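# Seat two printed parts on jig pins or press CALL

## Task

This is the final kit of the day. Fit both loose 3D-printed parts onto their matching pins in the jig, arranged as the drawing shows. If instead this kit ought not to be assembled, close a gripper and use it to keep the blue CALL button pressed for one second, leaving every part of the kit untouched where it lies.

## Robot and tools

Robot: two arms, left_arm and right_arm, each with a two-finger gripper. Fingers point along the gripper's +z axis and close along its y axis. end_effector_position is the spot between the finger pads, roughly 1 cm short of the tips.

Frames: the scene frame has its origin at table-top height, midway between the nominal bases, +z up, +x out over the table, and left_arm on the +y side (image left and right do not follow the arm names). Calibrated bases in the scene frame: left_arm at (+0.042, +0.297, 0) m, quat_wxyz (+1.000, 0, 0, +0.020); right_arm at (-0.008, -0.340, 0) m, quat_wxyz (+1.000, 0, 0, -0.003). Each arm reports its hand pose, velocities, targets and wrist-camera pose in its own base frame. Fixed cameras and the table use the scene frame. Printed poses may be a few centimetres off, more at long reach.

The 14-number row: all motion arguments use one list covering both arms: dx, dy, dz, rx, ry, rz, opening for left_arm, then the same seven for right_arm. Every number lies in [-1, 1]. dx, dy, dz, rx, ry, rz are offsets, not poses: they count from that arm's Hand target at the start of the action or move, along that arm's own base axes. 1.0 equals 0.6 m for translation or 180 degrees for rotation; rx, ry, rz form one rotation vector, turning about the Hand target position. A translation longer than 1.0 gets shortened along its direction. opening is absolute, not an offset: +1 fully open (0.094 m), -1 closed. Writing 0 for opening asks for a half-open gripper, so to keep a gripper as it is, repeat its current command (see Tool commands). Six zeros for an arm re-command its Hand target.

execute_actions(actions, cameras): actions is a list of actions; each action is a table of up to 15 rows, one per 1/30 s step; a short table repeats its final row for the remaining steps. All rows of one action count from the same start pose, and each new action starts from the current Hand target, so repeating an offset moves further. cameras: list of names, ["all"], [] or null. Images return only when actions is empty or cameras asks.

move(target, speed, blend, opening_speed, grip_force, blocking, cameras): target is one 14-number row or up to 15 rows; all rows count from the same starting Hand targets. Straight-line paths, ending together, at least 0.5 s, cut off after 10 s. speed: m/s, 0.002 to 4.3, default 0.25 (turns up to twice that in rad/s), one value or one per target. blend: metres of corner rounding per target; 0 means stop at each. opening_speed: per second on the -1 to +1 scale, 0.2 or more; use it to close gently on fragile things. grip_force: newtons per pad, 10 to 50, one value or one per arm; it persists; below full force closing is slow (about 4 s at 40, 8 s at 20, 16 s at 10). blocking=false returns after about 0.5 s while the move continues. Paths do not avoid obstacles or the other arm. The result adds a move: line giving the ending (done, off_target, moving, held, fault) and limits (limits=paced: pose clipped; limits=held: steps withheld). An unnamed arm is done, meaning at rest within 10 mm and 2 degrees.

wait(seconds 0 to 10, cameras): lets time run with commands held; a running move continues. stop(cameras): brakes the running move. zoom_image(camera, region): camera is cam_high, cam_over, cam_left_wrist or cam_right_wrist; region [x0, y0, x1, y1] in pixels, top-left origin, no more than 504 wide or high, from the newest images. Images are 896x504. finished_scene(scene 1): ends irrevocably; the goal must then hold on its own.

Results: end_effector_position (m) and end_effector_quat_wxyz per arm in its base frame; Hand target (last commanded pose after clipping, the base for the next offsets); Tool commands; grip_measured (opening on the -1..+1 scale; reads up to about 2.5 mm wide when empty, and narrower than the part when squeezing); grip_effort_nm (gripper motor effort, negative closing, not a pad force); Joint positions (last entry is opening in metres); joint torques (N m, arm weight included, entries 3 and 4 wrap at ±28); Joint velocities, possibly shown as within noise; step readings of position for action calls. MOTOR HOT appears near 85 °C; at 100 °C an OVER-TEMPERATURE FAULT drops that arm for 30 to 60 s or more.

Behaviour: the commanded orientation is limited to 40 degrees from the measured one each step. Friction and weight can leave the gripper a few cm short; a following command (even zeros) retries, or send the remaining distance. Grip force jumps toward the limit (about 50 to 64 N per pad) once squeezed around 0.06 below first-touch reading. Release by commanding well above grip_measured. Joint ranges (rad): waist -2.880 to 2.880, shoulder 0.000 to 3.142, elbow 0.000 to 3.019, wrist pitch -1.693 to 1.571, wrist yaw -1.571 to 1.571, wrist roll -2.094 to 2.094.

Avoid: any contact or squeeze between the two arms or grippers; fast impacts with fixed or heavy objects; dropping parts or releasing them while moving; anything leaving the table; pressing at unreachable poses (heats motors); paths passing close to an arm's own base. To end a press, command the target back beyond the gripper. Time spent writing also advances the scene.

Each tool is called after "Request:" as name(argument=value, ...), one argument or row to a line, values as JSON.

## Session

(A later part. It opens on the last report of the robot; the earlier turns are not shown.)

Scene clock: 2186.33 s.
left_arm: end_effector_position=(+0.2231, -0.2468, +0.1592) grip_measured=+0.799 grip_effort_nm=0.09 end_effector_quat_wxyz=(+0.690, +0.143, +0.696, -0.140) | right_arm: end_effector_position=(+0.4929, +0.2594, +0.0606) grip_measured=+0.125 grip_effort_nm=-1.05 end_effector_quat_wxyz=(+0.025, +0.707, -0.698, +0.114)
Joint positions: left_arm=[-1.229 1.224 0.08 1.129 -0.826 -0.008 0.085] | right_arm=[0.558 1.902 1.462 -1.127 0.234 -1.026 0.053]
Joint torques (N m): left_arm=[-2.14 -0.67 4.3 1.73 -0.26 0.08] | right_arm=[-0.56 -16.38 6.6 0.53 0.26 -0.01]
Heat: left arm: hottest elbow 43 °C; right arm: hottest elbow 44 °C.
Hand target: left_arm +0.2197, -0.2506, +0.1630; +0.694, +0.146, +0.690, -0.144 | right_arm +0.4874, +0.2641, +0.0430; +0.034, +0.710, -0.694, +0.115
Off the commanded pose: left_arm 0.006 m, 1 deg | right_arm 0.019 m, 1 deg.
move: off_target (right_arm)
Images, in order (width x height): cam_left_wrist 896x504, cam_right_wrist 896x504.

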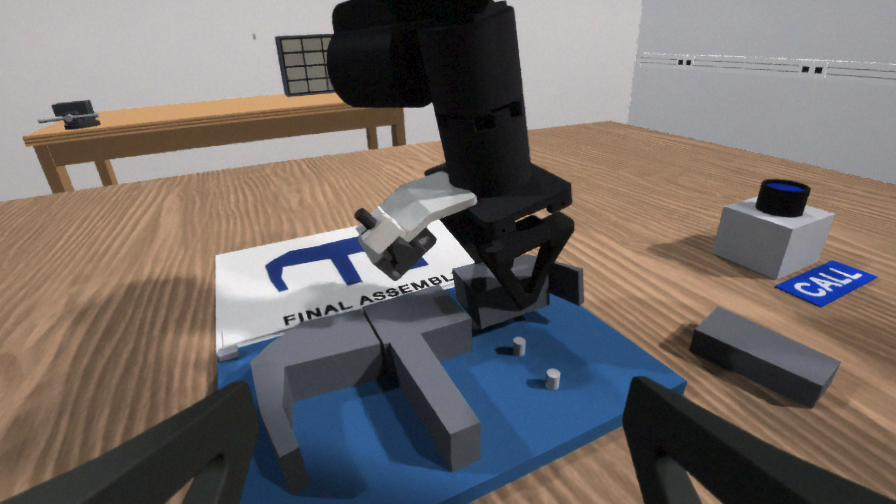

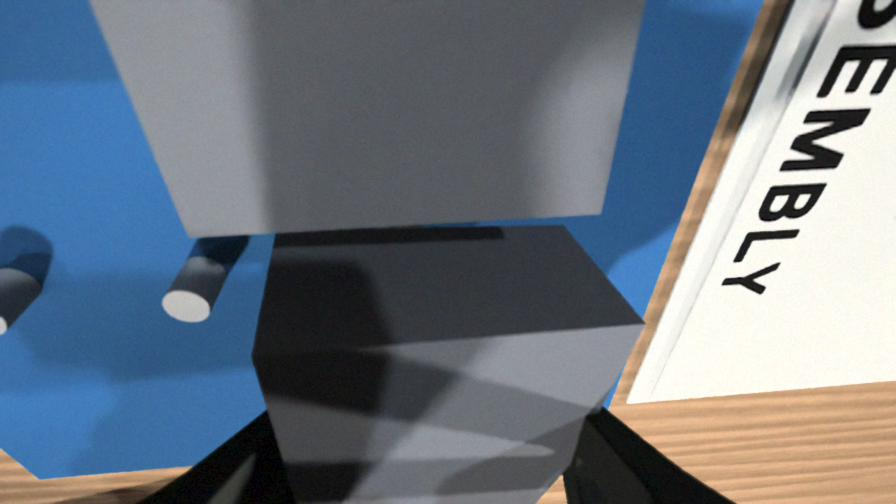

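Request:
move(
  target=[
    [0,0,0,0,0,0,0.8,-0.02,0.015,0.085,0,0,0,0.02],
    [0,0,0,0,0,0,0.8,-0.006,0.009,0.02,0,0,0,0.02],
    [0,0,0,0,0,0,0.8,-0.010,0.007,-0.005,0,0,0,0.02],
  ],
  speed=0.08,
  cameras=["cam_left_wrist","cam_right_wrist"],
)

Request:
zoom_image(
  camera="cam_left_wrist",
  region=[330, 220, 640, 420],
)

Scene clock: 2196.37 s.
left_arm: end_effector_position=(+0.2231, -0.2468, +0.1592) grip_measured=+0.799 grip_effort_nm=0.09 end_effector_quat_wxyz=(+0.690, +0.143, +0.696, -0.140) | right_arm: end_effector_position=(+0.4837, +0.2694, +0.0605) grip_measured=+0.125 grip_effort_nm=-1.05 end_effector_quat_wxyz=(+0.023, +0.706, -0.698, +0.115)
Joint positions: left_arm=[-1.229 1.224 0.08 1.129 -0.826 -0.008 0.085] | right_arm=[0.582 1.894 1.449 -1.123 0.235 -1 0.053]
Joint torques (N m): left_arm=[-1.67 -0.73 4.11 1.8 -0.32 0.12] | right_arm=[-1.44 -15.79 6.46 0.61 0.22 -0.12]
Heat: left arm: hottest elbow 42 °C; right arm: hottest elbow 44 °C.
Hand target: left_arm +0.2197, -0.2506, +0.1630; +0.694, +0.146, +0.690, -0.144 | right_arm +0.4814, +0.2683, +0.0400; +0.034, +0.710, -0.694, +0.115
Off the commanded pose: left_arm 0.006 m, 1 deg | right_arm 0.021 m, 1 deg.
move: off_target (right_arm)
Images, in order (width x height): cam_left_wrist 896x504, cam_right_wrist 896x504.

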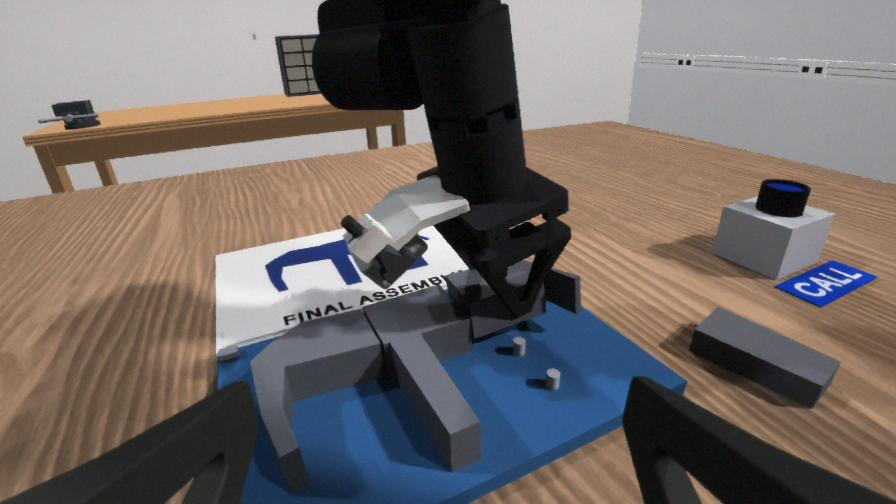

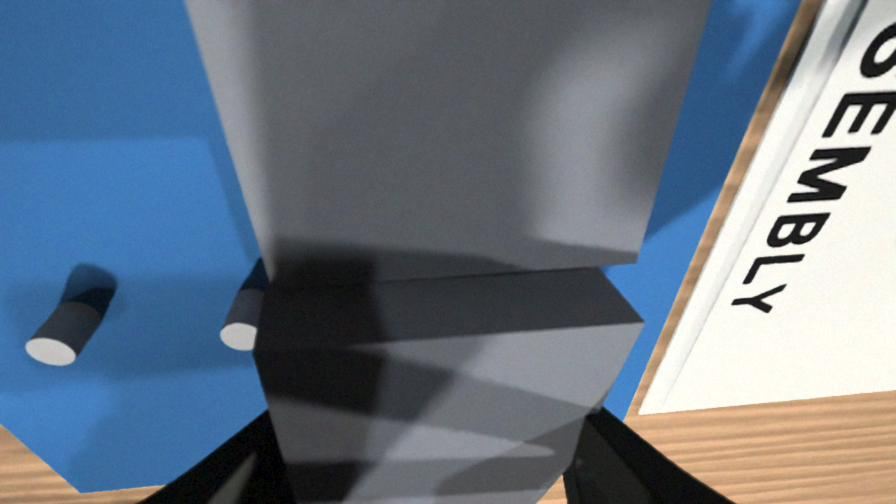

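Scaled by 1.626 from the camera's 896x504 image, which has a finer 1280x720 frame.

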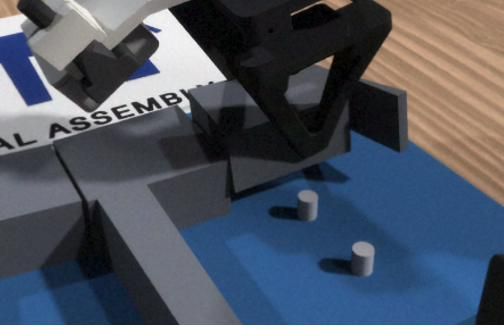

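Request:
move(
  target=[
    [0,0,0,0,0,0,0.8,0.01,-0.03,0.085,0,0,0,0.02],
    [0,0,0,0,0,0,0.8,0.004,-0.010,0.02,0,0,0,0.02],
    [0,0,0,0,0,0,0.8,0.002,-0.010,-0.01,0,0,0,0.02],
  ],
  speed=0.08,
  cameras=["cam_left_wrist","cam_right_wrist"],
)

Request:
zoom_image(
  camera="cam_left_wrist",
  region=[330, 220, 640, 420],
)

Scene clock: 2205.13 s.
left_arm: end_effector_position=(+0.2231, -0.2468, +0.1592) grip_measured=+0.799 grip_effort_nm=0.09 end_effector_quat_wxyz=(+0.690, +0.143, +0.696, -0.140) | right_arm: end_effector_position=(+0.4876, +0.2531, +0.0582) grip_measured=+0.125 grip_effort_nm=-1.05 end_effector_quat_wxyz=(+0.030, +0.708, -0.695, +0.121)
Joint positions: left_arm=[-1.229 1.224 0.08 1.129 -0.826 -0.008 0.085] | right_arm=[0.558 1.89 1.434 -1.117 0.249 -1.031 0.053]
Joint torques (N m): left_arm=[-1.85 -0.56 4.49 1.87 -0.35 0.09] | right_arm=[-0.38 -15.15 6.38 1.02 0.02 0]
Heat: left arm: hottest elbow 41 °C; right arm: hottest elbow 44 °C.
Hand target: left_arm +0.2197, -0.2506, +0.1630; +0.694, +0.146, +0.690, -0.144 | right_arm +0.4826, +0.2623, +0.0340; +0.034, +0.710, -0.694, +0.115
Off the commanded pose: left_arm 0.006 m, 1 deg | right_arm 0.026 m, 1 deg.
move: off_target (right_arm)
Images, in order (width x height): cam_left_wrist 896x504, cam_right_wrist 896x504.

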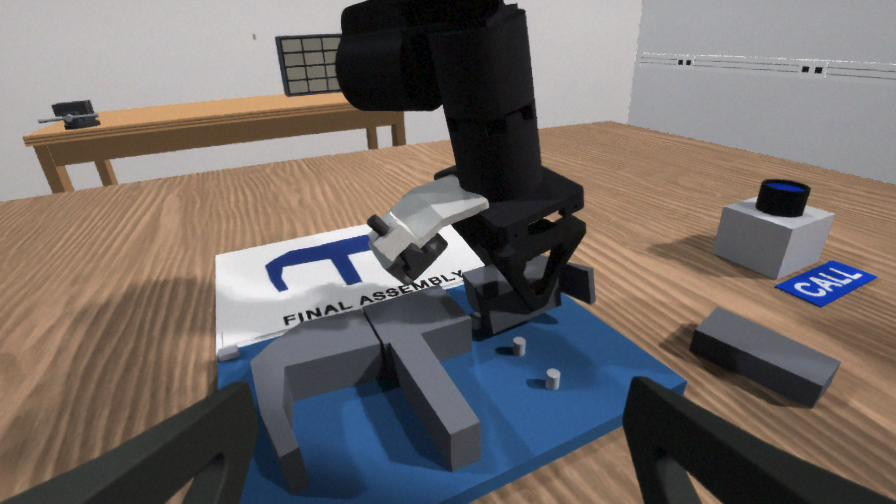

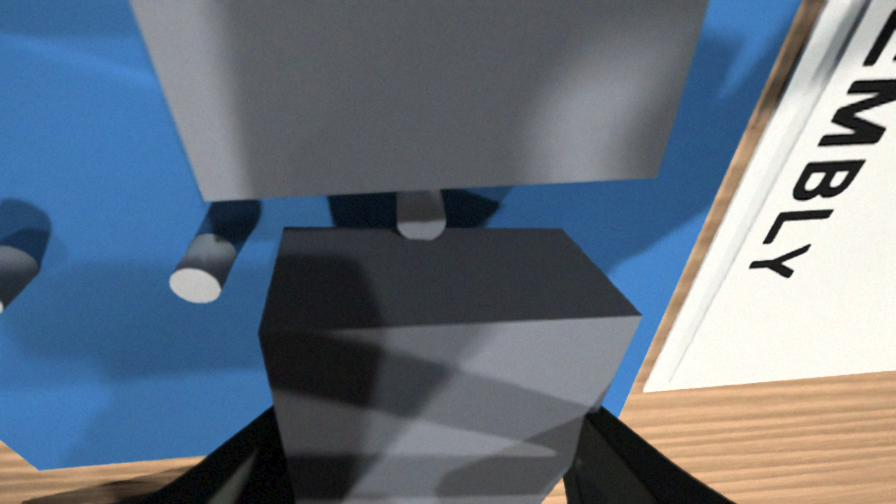

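Scaled by 1.626 from the camera's 896x504 image, which has a finer 1280x720 frame.

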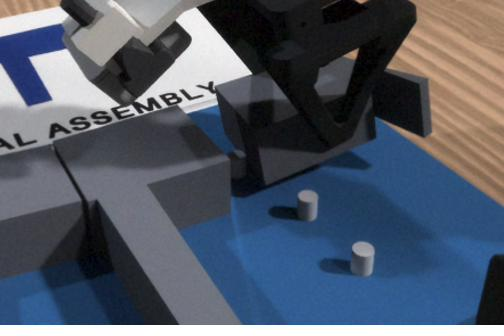

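Request:
move(
  target=[
    [0,0,0,0,0,0,0.8,-0.003,0.0203,0.085,0,0,0,0.02],
    [0,0,0,0,0,0,0.8,0.004,0.009,0.025,0,0,0,0.02],
    [0,0,0,0,0,0,0.8,0.004,0.007,0.005,0,0,0,0.02],
  ],
  speed=0.08,
  cameras=["cam_left_wrist","cam_right_wrist"],
)

Request:
zoom_image(
  camera="cam_left_wrist",
  region=[330, 220, 640, 420],
)

Scene clock: 2222.87 s.
left_arm: end_effector_position=(+0.2231, -0.2468, +0.1592) grip_measured=+0.799 grip_effort_nm=0.09 end_effector_quat_wxyz=(+0.690, +0.143, +0.696, -0.140) | right_arm: end_effector_position=(+0.4826, +0.2550, +0.0589) grip_measured=+0.125 grip_effort_nm=-1.05 end_effector_quat_wxyz=(+0.039, +0.706, -0.696, +0.121)
Joint positions: left_arm=[-1.229 1.224 0.08 1.129 -0.826 -0.008 0.085] | right_arm=[0.567 1.893 1.44 -1.141 0.254 -1.015 0.053]
Joint torques (N m): left_arm=[-2.61 -0.32 4.34 2.1 -0.31 0.09] | right_arm=[-0.79 -14.8 7.38 1.37 -0.21 -0.11]
Heat: left arm: hottest elbow 40 °C; right arm: hottest elbow 43 °C.
Hand target: left_arm +0.2197, -0.2506, +0.1630; +0.694, +0.146, +0.690, -0.144 | right_arm +0.4850, +0.2665, +0.0370; +0.034, +0.710, -0.694, +0.115
Off the commanded pose: left_arm 0.006 m, 1 deg | right_arm 0.025 m, 1 deg.
move: off_target (right_arm)
Images, in order (width x height): cam_left_wrist 896x504, cam_right_wrist 896x504.

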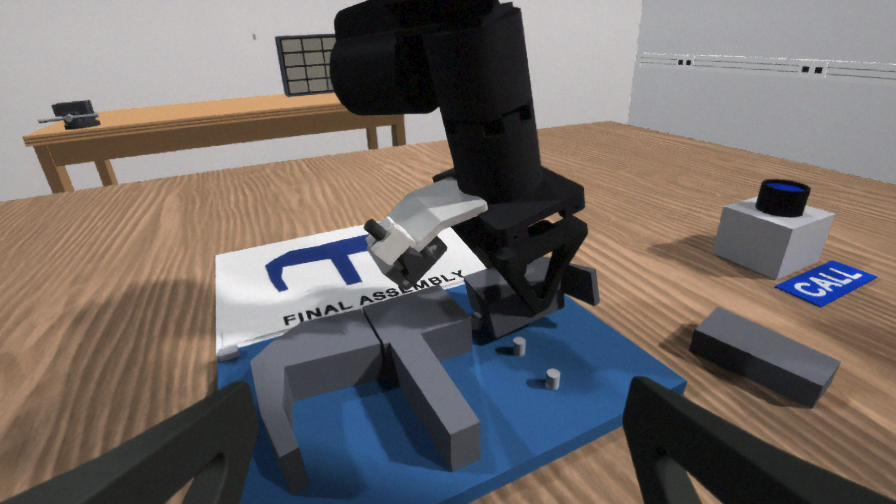

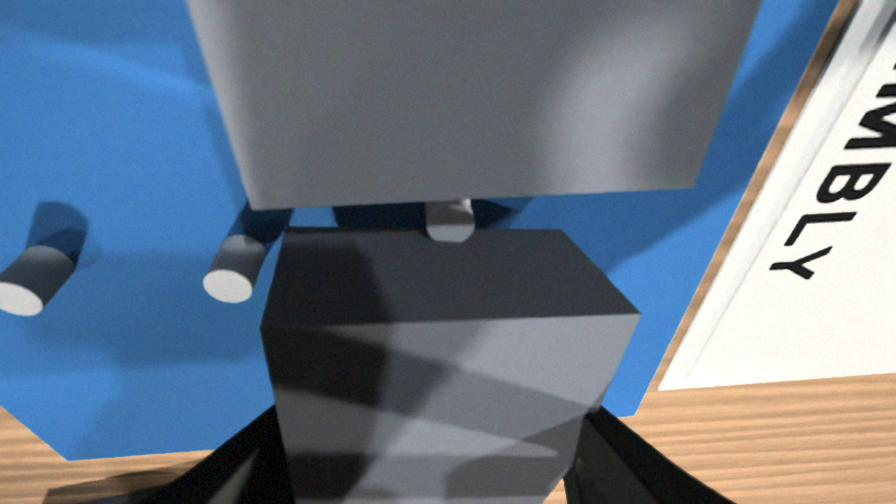

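Scaled by 1.626 from the camera's 896x504 image, which has a finer 1280x720 frame.

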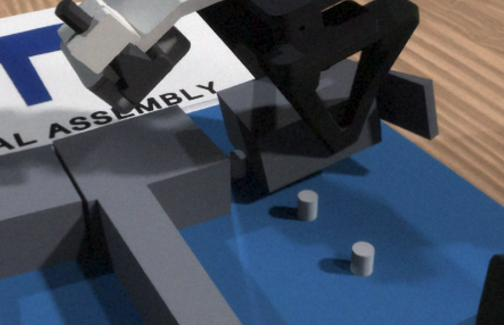

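Request:
move(
  target=[
    [0,0,0,0,0,0,0.8,-0.003,-0.005,0.1,0,0,0.018,0.02],
    [0,0,0,0,0,0,0.8,0.006,0.015,0.06,0,0,0.018,0.02],
    [0,0,0,0,0,0,0.8,0.006,0.013,0.03,0,0,0.018,0.02],
  ],
  speed=0.08,
  cameras=["cam_left_wrist","cam_right_wrist"],
)

Request:
zoom_image(
  camera="cam_left_wrist",
  region=[330, 220, 640, 420],
)

Scene clock: 2240.30 s.
left_arm: end_effector_position=(+0.2231, -0.2468, +0.1592) grip_measured=+0.799 grip_effort_nm=0.09 end_effector_quat_wxyz=(+0.690, +0.143, +0.696, -0.140) | right_arm: end_effector_position=(+0.4762, +0.2554, +0.0606) grip_measured=+0.125 grip_effort_nm=-1.05 end_effector_quat_wxyz=(+0.051, +0.725, -0.677, +0.116)
Joint positions: left_arm=[-1.229 1.224 0.08 1.129 -0.826 -0.008 0.085] | right_arm=[0.573 1.89 1.44 -1.164 0.251 -1.061 0.053]
Joint torques (N m): left_arm=[-2.32 -0.73 4.16 1.92 -0.27 0.14] | right_arm=[-0.62 -15.38 10.59 0.99 -0.04 -0.04]
Heat: left arm: hottest elbow 39 °C; right arm: hottest elbow 43 °C.
Hand target: left_arm +0.2197, -0.2506, +0.1630; +0.694, +0.146, +0.690, -0.144 | right_arm +0.4886, +0.2743, +0.0550; +0.031, +0.730, -0.673, +0.116
Off the commanded pose: left_arm 0.006 m, 1 deg | right_arm 0.023 m, 2 deg.
move: off_target (right_arm)
Images, in order (width x height): cam_left_wrist 896x504, cam_right_wrist 896x504.

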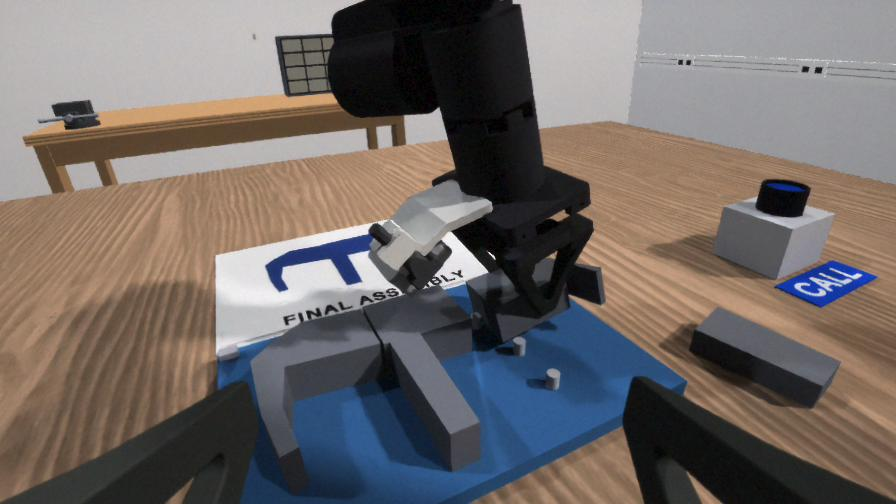

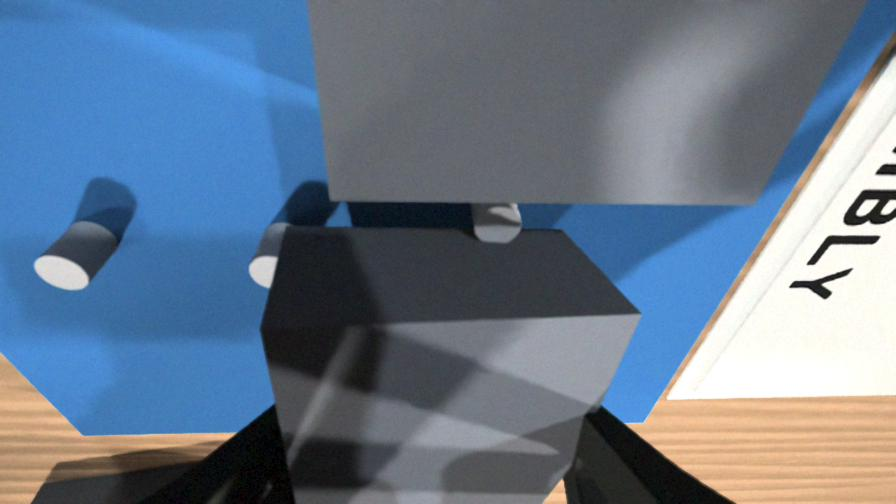

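Scaled by 1.626 from the camera's 896x504 image, which has a finer 1280x720 frame.

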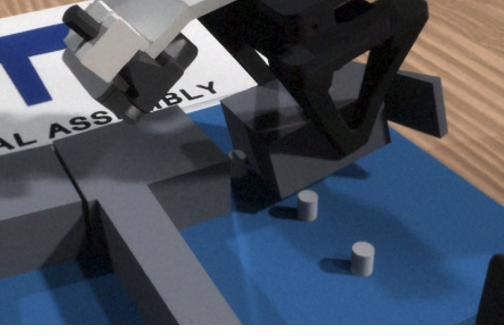

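Request:
move(
  target=[
    [0,0,0,0,0,0,0.8,0.005,-0.01,0.11,0,0,0,0.02],
    [0,0,0,0,0,0,0.8,0.002,0.006,0.075,0,0,0,0.02],
    [0,0,0,0,0,0,0.8,0.002,0.006,0.03,0,0,0,0.02],
  ],
  speed=0.08,
  cameras=["cam_left_wrist","cam_right_wrist"],
)

Request:
zoom_image(
  camera="cam_left_wrist",
  region=[330, 220, 640, 420],
)

Scene clock: 2249.07 s.
left_arm: end_effector_position=(+0.2231, -0.2468, +0.1592) grip_measured=+0.799 grip_effort_nm=0.09 end_effector_quat_wxyz=(+0.690, +0.143, +0.696, -0.140) | right_arm: end_effector_position=(+0.4844, +0.2655, +0.0729) grip_measured=+0.125 grip_effort_nm=-1.05 end_effector_quat_wxyz=(+0.043, +0.727, -0.676, +0.111)
Joint positions: left_arm=[-1.229 1.224 0.08 1.129 -0.826 -0.008 0.085] | right_arm=[0.576 1.897 1.489 -1.193 0.237 -1.064 0.053]
Joint torques (N m): left_arm=[-1.14 -0.03 4.29 1.91 -0.31 0.07] | right_arm=[-0.56 -17.49 9.57 0.4 0.13 -0.01]
Heat: left arm: hottest elbow 39 °C; right arm: hottest elbow 44 °C.
Hand target: left_arm +0.2197, -0.2506, +0.1630; +0.694, +0.146, +0.690, -0.144 | right_arm +0.4898, +0.2779, +0.0730; +0.031, +0.730, -0.673, +0.116
Off the commanded pose: left_arm 0.006 m, 1 deg | right_arm 0.014 m, 2 deg.
move: off_target (right_arm)
Images, in order (width x height): cam_left_wrist 896x504, cam_right_wrist 896x504.

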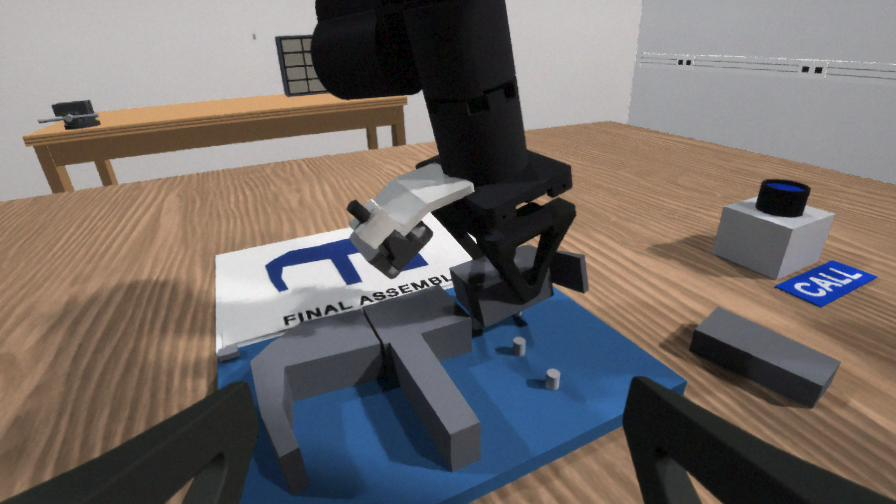

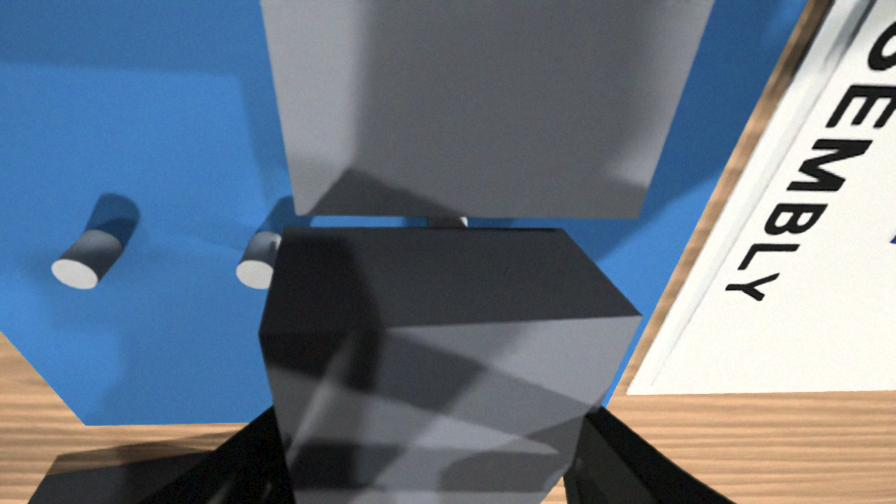

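Scaled by 1.626 from the camera's 896x504 image, which has a finer 1280x720 frame.

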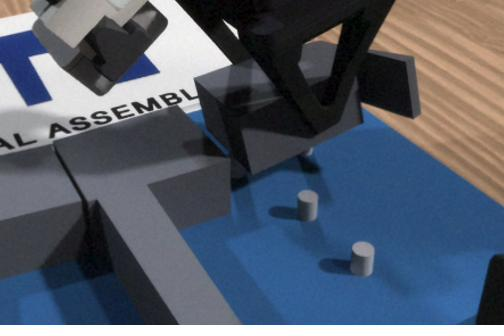

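Request:
move(
  target=[0,0,0,0,0,0,0.8,-0.002,-0.003,-0.03,0,0,0,0.02],
  speed=0.05,
  cameras=["cam_left_wrist","cam_right_wrist"],
)

Request:
zoom_image(
  camera="cam_left_wrist",
  region=[330, 220, 640, 420],
)

Scene clock: 2266.43 s.
left_arm: end_effector_position=(+0.2231, -0.2468, +0.1592) grip_measured=+0.799 grip_effort_nm=0.09 end_effector_quat_wxyz=(+0.690, +0.143, +0.696, -0.140) | right_arm: end_effector_position=(+0.4893, +0.2687, +0.0632) grip_measured=+0.125 grip_effort_nm=-1.05 end_effector_quat_wxyz=(+0.032, +0.727, -0.677, +0.114)
Joint positions: left_arm=[-1.229 1.224 0.08 1.129 -0.826 -0.008 0.085] | right_arm=[0.576 1.908 1.479 -1.149 0.237 -1.064 0.053]
Joint torques (N m): left_arm=[-2.02 -1.14 4.26 1.94 -0.29 0.02] | right_arm=[-0.62 -17.26 7.8 0.44 0.13 -0.03]
Heat: left arm: hottest elbow 38 °C; right arm: hottest elbow 45 °C.
Hand target: left_arm +0.2197, -0.2506, +0.1630; +0.694, +0.146, +0.690, -0.144 | right_arm +0.4886, +0.2761, +0.0550; +0.031, +0.730, -0.673, +0.116
Off the commanded pose: left_arm 0.006 m, 1 deg | right_arm 0.011 m, 1 deg.
move: off_target (right_arm)
Images, in order (width x height): cam_left_wrist 896x504, cam_right_wrist 896x504.

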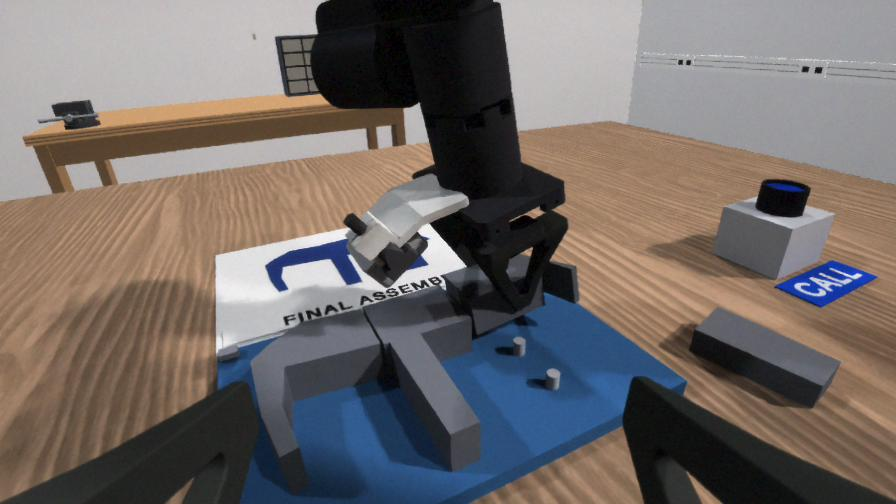

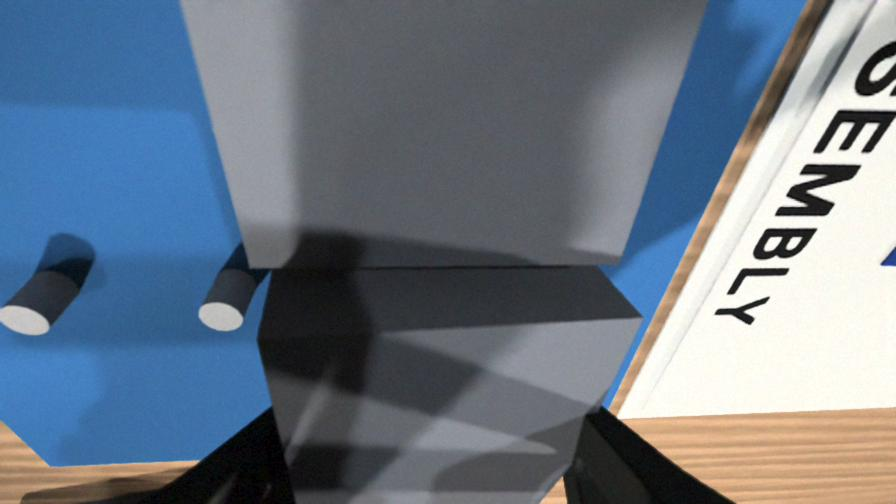

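Scaled by 1.626 from the camera's 896x504 image, which has a finer 1280x720 frame.

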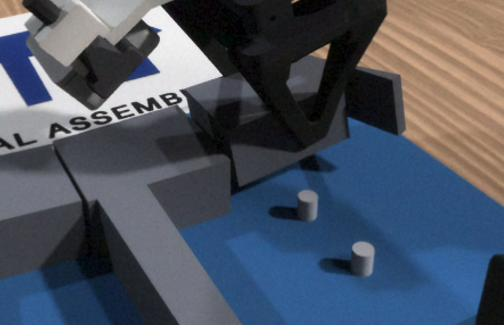

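Request:
move(
  target=[0,0,0,0,0,0,0.8,-0.006,-0.002,-0.022,0,0,0,0.02],
  speed=0.05,
  cameras=["cam_left_wrist","cam_right_wrist"],
)

Request:
zoom_image(
  camera="cam_left_wrist",
  region=[330, 220, 640, 420],
)

Scene clock: 2272.30 s.
left_arm: end_effector_position=(+0.2231, -0.2468, +0.1592) grip_measured=+0.799 grip_effort_nm=0.09 end_effector_quat_wxyz=(+0.690, +0.143, +0.696, -0.140) | right_arm: end_effector_position=(+0.4887, +0.2705, +0.0564) grip_measured=+0.125 grip_effort_nm=-1.05 end_effector_quat_wxyz=(+0.027, +0.730, -0.673, +0.120)
Joint positions: left_arm=[-1.229 1.224 0.08 1.129 -0.826 -0.008 0.085] | right_arm=[0.582 1.909 1.46 -1.117 0.246 -1.071 0.053]
Joint torques (N m): left_arm=[-1.55 -1.26 4.36 1.77 -0.31 0.01] | right_arm=[-0.5 -16.79 6.8 0.51 0.14 0]
Heat: left arm: hottest elbow 38 °C; right arm: hottest elbow 45 °C.
Hand target: left_arm +0.2197, -0.2506, +0.1630; +0.694, +0.146, +0.690, -0.144 | right_arm +0.4850, +0.2749, +0.0418; +0.031, +0.730, -0.673, +0.116
Off the commanded pose: left_arm 0.006 m, 1 deg | right_arm 0.016 m, 1 deg.
move: off_target (right_arm)
Images, in order (width x height): cam_left_wrist 896x504, cam_right_wrist 896x504.

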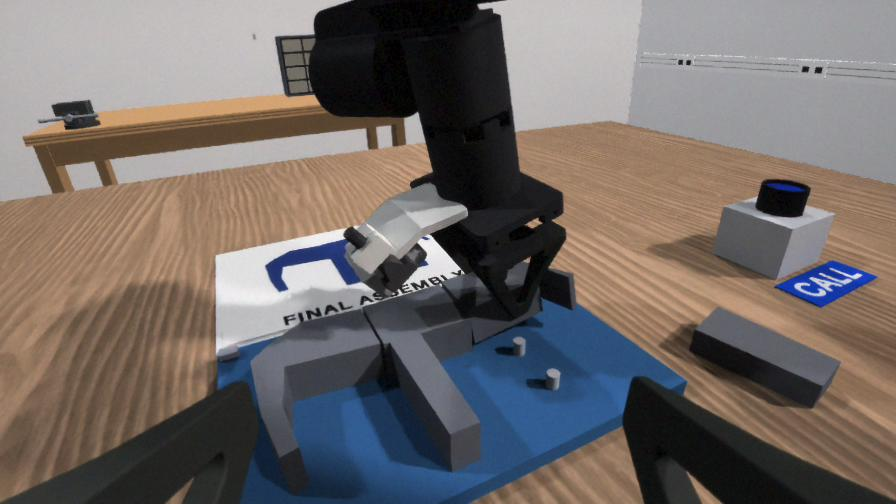

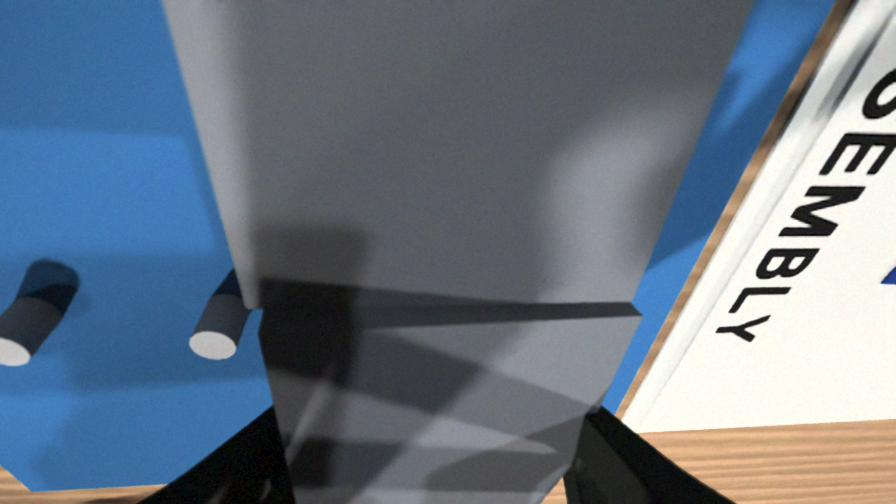

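Scaled by 1.626 from the camera's 896x504 image, which has a finer 1280x720 frame.

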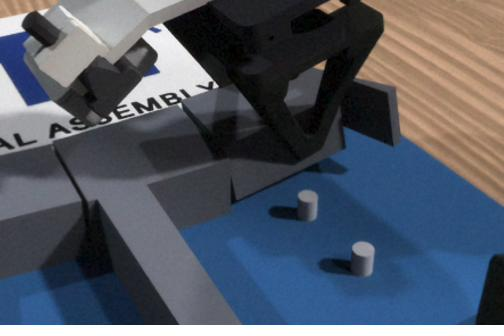

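Request:
move(
  target=[0,0,0,0,0,0,0.8,0,-0.004,-0.025,0,0,0,0.02],
  speed=0.05,
  cameras=["cam_left_wrist","cam_right_wrist"],
)

Request:
zoom_image(
  camera="cam_left_wrist",
  region=[330, 220, 640, 420],
)

Scene clock: 2278.00 s.
left_arm: end_effector_position=(+0.2231, -0.2468, +0.1592) grip_measured=+0.799 grip_effort_nm=0.09 end_effector_quat_wxyz=(+0.690, +0.143, +0.696, -0.140) | right_arm: end_effector_position=(+0.4912, +0.2698, +0.0513) grip_measured=+0.125 grip_effort_nm=-1.05 end_effector_quat_wxyz=(+0.018, +0.724, -0.678, +0.123)
Joint positions: left_arm=[-1.229 1.224 0.08 1.129 -0.826 -0.008 0.085] | right_arm=[0.579 1.909 1.445 -1.083 0.248 -1.06 0.053]
Joint torques (N m): left_arm=[-1.67 -0.15 4.36 1.87 -0.25 0.11] | right_arm=[-0.73 -15.5 6.27 0.62 0.1 -0.06]
Heat: left arm: hottest elbow 38 °C; right arm: hottest elbow 44 °C.
Hand target: left_arm +0.2197, -0.2506, +0.1630; +0.694, +0.146, +0.690, -0.144 | right_arm +0.4850, +0.2725, +0.0268; +0.031, +0.730, -0.673, +0.116
Off the commanded pose: left_arm 0.006 m, 1 deg | right_arm 0.025 m, 2 deg.
move: off_target (right_arm)
Images, in order (width x height): cam_left_wrist 896x504, cam_right_wrist 896x504.

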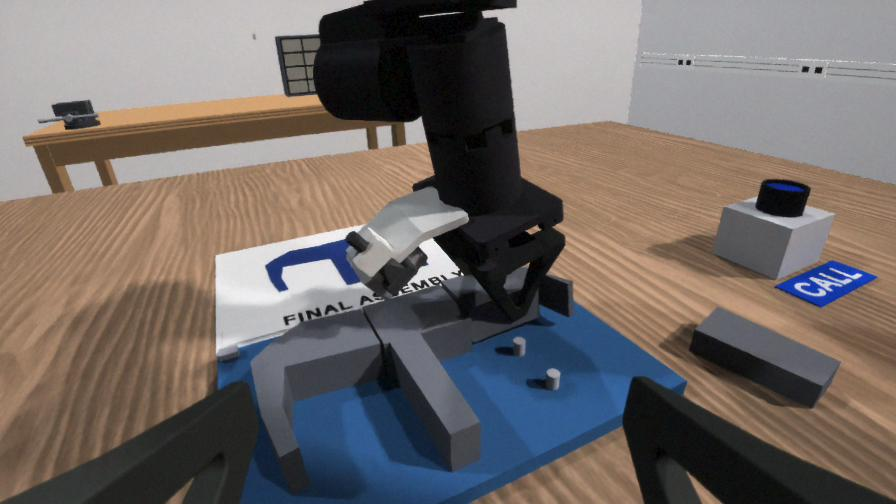

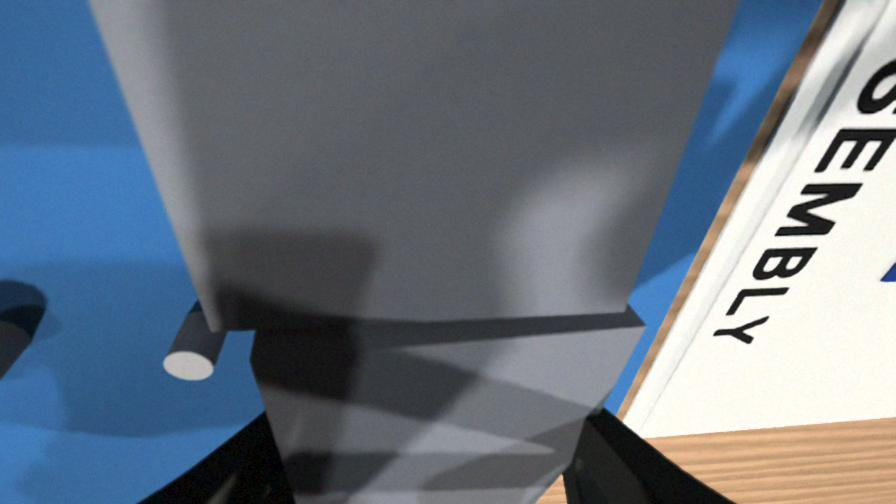

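Scaled by 1.626 from the camera's 896x504 image, which has a finer 1280x720 frame.

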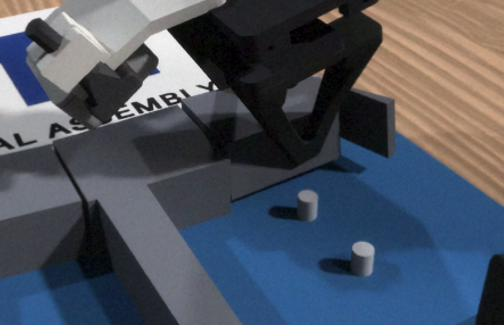

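Request:
move(
  target=[0,0,0,0,0,0,0.8,-0.006,0,-0.022,0,0,0,0.02],
  speed=0.04,
  cameras=["cam_left_wrist","cam_right_wrist"],
)

Request:
zoom_image(
  camera="cam_left_wrist",
  region=[330, 220, 640, 420],
)

Scene clock: 2283.20 s.
left_arm: end_effector_position=(+0.2231, -0.2468, +0.1592) grip_measured=+0.799 grip_effort_nm=0.09 end_effector_quat_wxyz=(+0.690, +0.143, +0.696, -0.140) | right_arm: end_effector_position=(+0.4907, +0.2684, +0.0486) grip_measured=+0.125 grip_effort_nm=-1.05 end_effector_quat_wxyz=(+0.014, +0.722, -0.680, +0.124)
Joint positions: left_arm=[-1.229 1.224 0.08 1.129 -0.826 -0.008 0.085] | right_arm=[0.578 1.905 1.429 -1.063 0.248 -1.057 0.053]
Joint torques (N m): left_arm=[-1.85 -0.79 4.15 1.78 -0.27 0.06] | right_arm=[-0.56 -14.39 5.39 1.02 0.11 -0.04]
Heat: left arm: hottest elbow 38 °C; right arm: hottest elbow 44 °C.
Hand target: left_arm +0.2197, -0.2506, +0.1630; +0.694, +0.146, +0.690, -0.144 | right_arm +0.4814, +0.2725, +0.0136; +0.031, +0.730, -0.673, +0.116
Off the commanded pose: left_arm 0.006 m, 1 deg | right_arm 0.036 m, 2 deg.
move: off_target (right_arm)
Images, in order (width x height): cam_left_wrist 896x504, cam_right_wrist 896x504.

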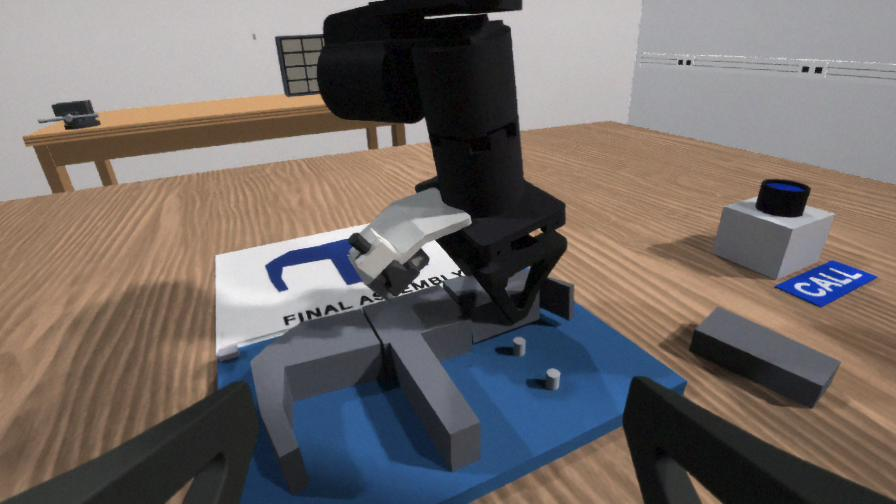

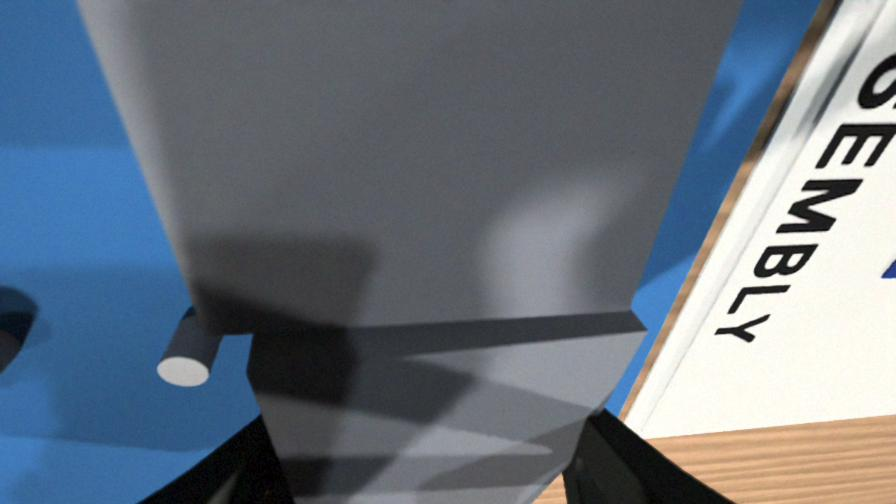

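Scaled by 1.626 from the camera's 896x504 image, which has a finer 1280x720 frame.

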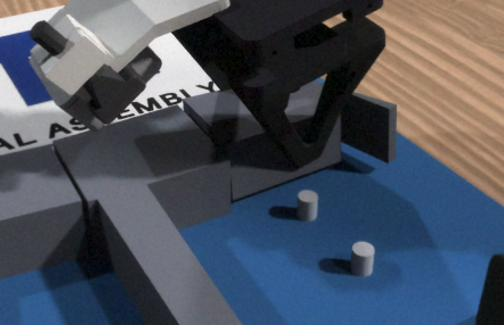

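Request:
move(
  target=[
    [0,0,0,0,0,0,0.8,-0.03,0,0.02,0,0,0,0.02],
  ],
  speed=0.04,
  cameras=["cam_left_wrist","cam_right_wrist"],
)

Request:
zoom_image(
  camera="cam_left_wrist",
  region=[330, 220, 640, 420],
)

Scene clock: 2299.50 s.
left_arm: end_effector_position=(+0.2231, -0.2468, +0.1592) grip_measured=+0.799 grip_effort_nm=0.09 end_effector_quat_wxyz=(+0.690, +0.143, +0.696, -0.140) | right_arm: end_effector_position=(+0.4888, +0.2693, +0.0486) grip_measured=+0.125 grip_effort_nm=-1.05 end_effector_quat_wxyz=(+0.001, +0.719, -0.683, +0.129)
Joint positions: left_arm=[-1.229 1.224 0.08 1.129 -0.826 -0.008 0.085] | right_arm=[0.582 1.888 1.402 -1.026 0.252 -1.048 0.053]
Joint torques (N m): left_arm=[-2.08 -0.67 4.3 2.24 -0.24 0.04] | right_arm=[0.26 -16.44 4.7 -0.18 -0.09 -0.01]
Heat: left arm: hottest elbow 38 °C; right arm: hottest elbow 42 °C.
Hand target: left_arm +0.2197, -0.2506, +0.1630; +0.694, +0.146, +0.690, -0.144 | right_arm +0.4634, +0.2725, +0.0256; +0.031, +0.730, -0.673, +0.116
Off the commanded pose: left_arm 0.006 m, 1 deg | right_arm 0.034 m, 4 deg.
move: off_target (right_arm)
Images, in order (width x height): cam_left_wrist 896x504, cam_right_wrist 896x504.

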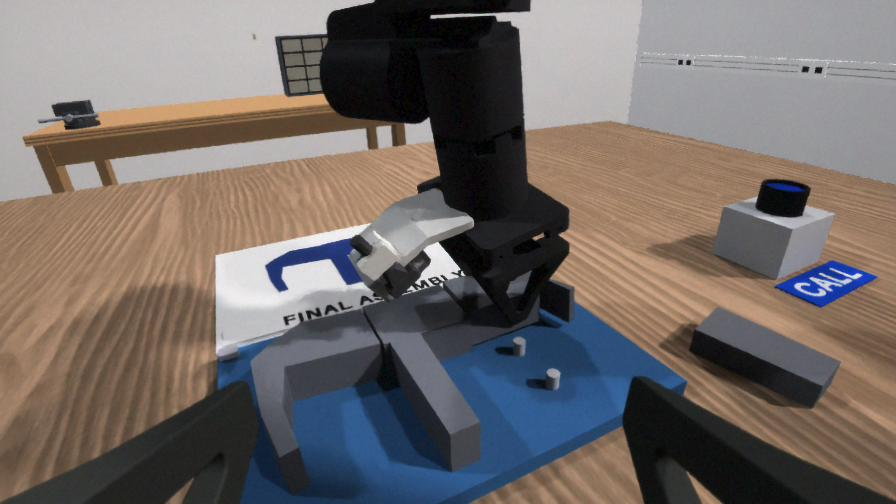

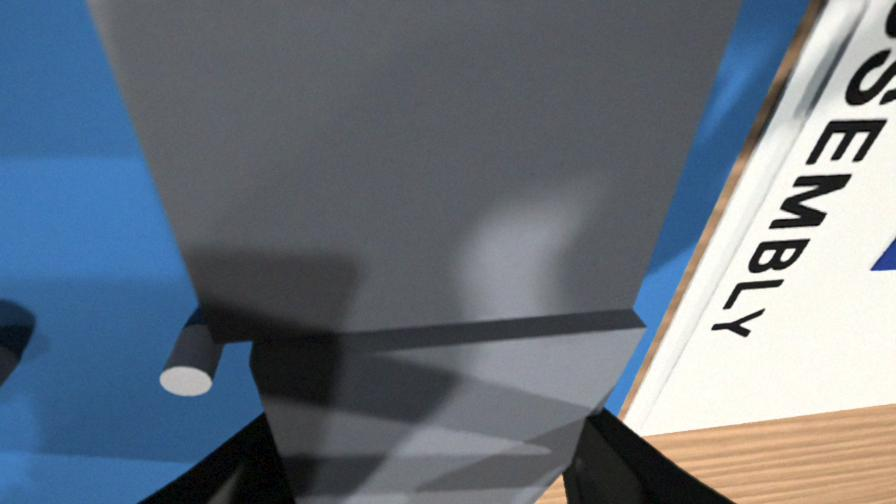

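Scaled by 1.626 from the camera's 896x504 image, which has a finer 1280x720 frame.

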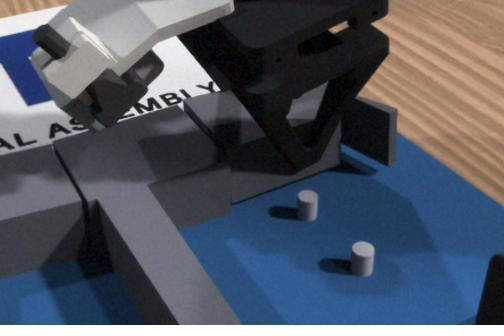

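Request:
move(
  target=[
    [0,0,0,0,0,0,0.8,0.045,-0.003,-0.012,0,0,0,0.02],
    [0,0,0,0,0,0,0.8,0.045,-0.003,-0.045,0,0,0,0.02],
  ],
  speed=0.05,
  cameras=["cam_left_wrist","cam_right_wrist"],
)

Request:
zoom_image(
  camera="cam_left_wrist",
  region=[330, 220, 640, 420],
)

Scene clock: 2308.03 s.
left_arm: end_effector_position=(+0.2231, -0.2468, +0.1592) grip_measured=+0.799 grip_effort_nm=0.09 end_effector_quat_wxyz=(+0.690, +0.143, +0.696, -0.140) | right_arm: end_effector_position=(+0.4901, +0.2691, +0.0480) grip_measured=+0.125 grip_effort_nm=-1.05 end_effector_quat_wxyz=(+0.001, +0.720, -0.682, +0.129)
Joint positions: left_arm=[-1.229 1.224 0.08 1.129 -0.826 -0.008 0.085] | right_arm=[0.581 1.891 1.405 -1.026 0.252 -1.052 0.053]
Joint torques (N m): left_arm=[-1.32 0.03 4.44 1.78 -0.26 0.11] | right_arm=[-1.73 -10.46 7.8 0.81 -0.17 -0.2]
Heat: left arm: hottest elbow 38 °C; right arm: hottest elbow 41 °C.
Hand target: left_arm +0.2197, -0.2506, +0.1630; +0.694, +0.146, +0.690, -0.144 | right_arm +0.4904, +0.2707, -0.0014; +0.031, +0.730, -0.673, +0.116
Off the commanded pose: left_arm 0.006 m, 1 deg | right_arm 0.049 m, 4 deg.
move: off_target (right_arm)
Images, in order (width x height): cam_left_wrist 896x504, cam_right_wrist 896x504.

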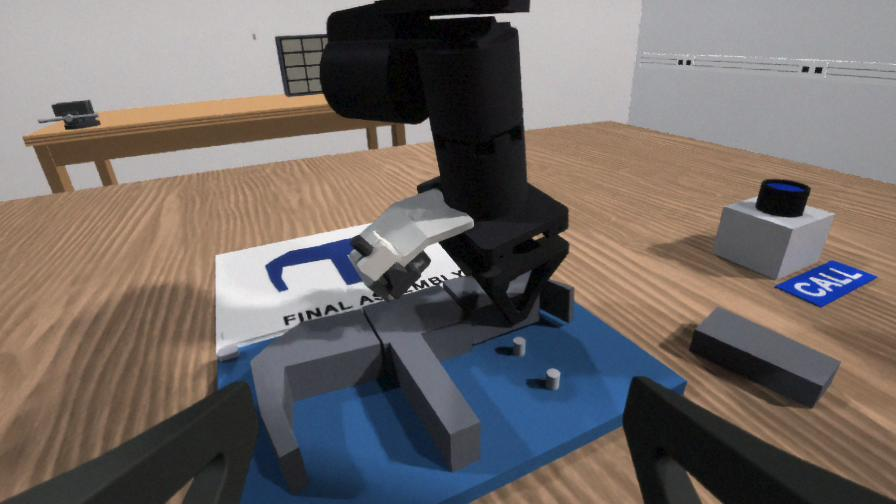

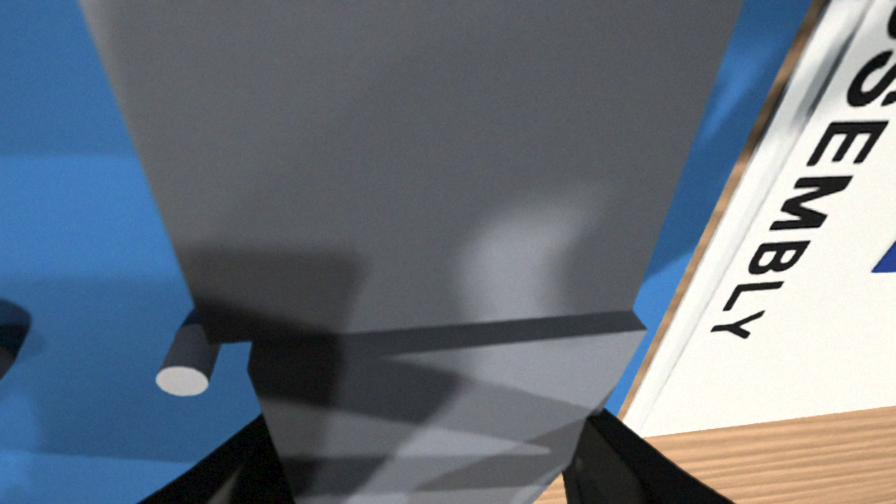

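Scaled by 1.626 from the camera's 896x504 image, which has a finer 1280x720 frame.

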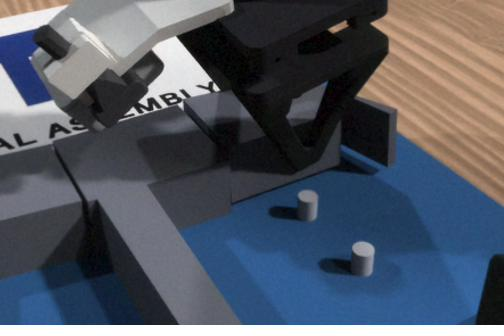

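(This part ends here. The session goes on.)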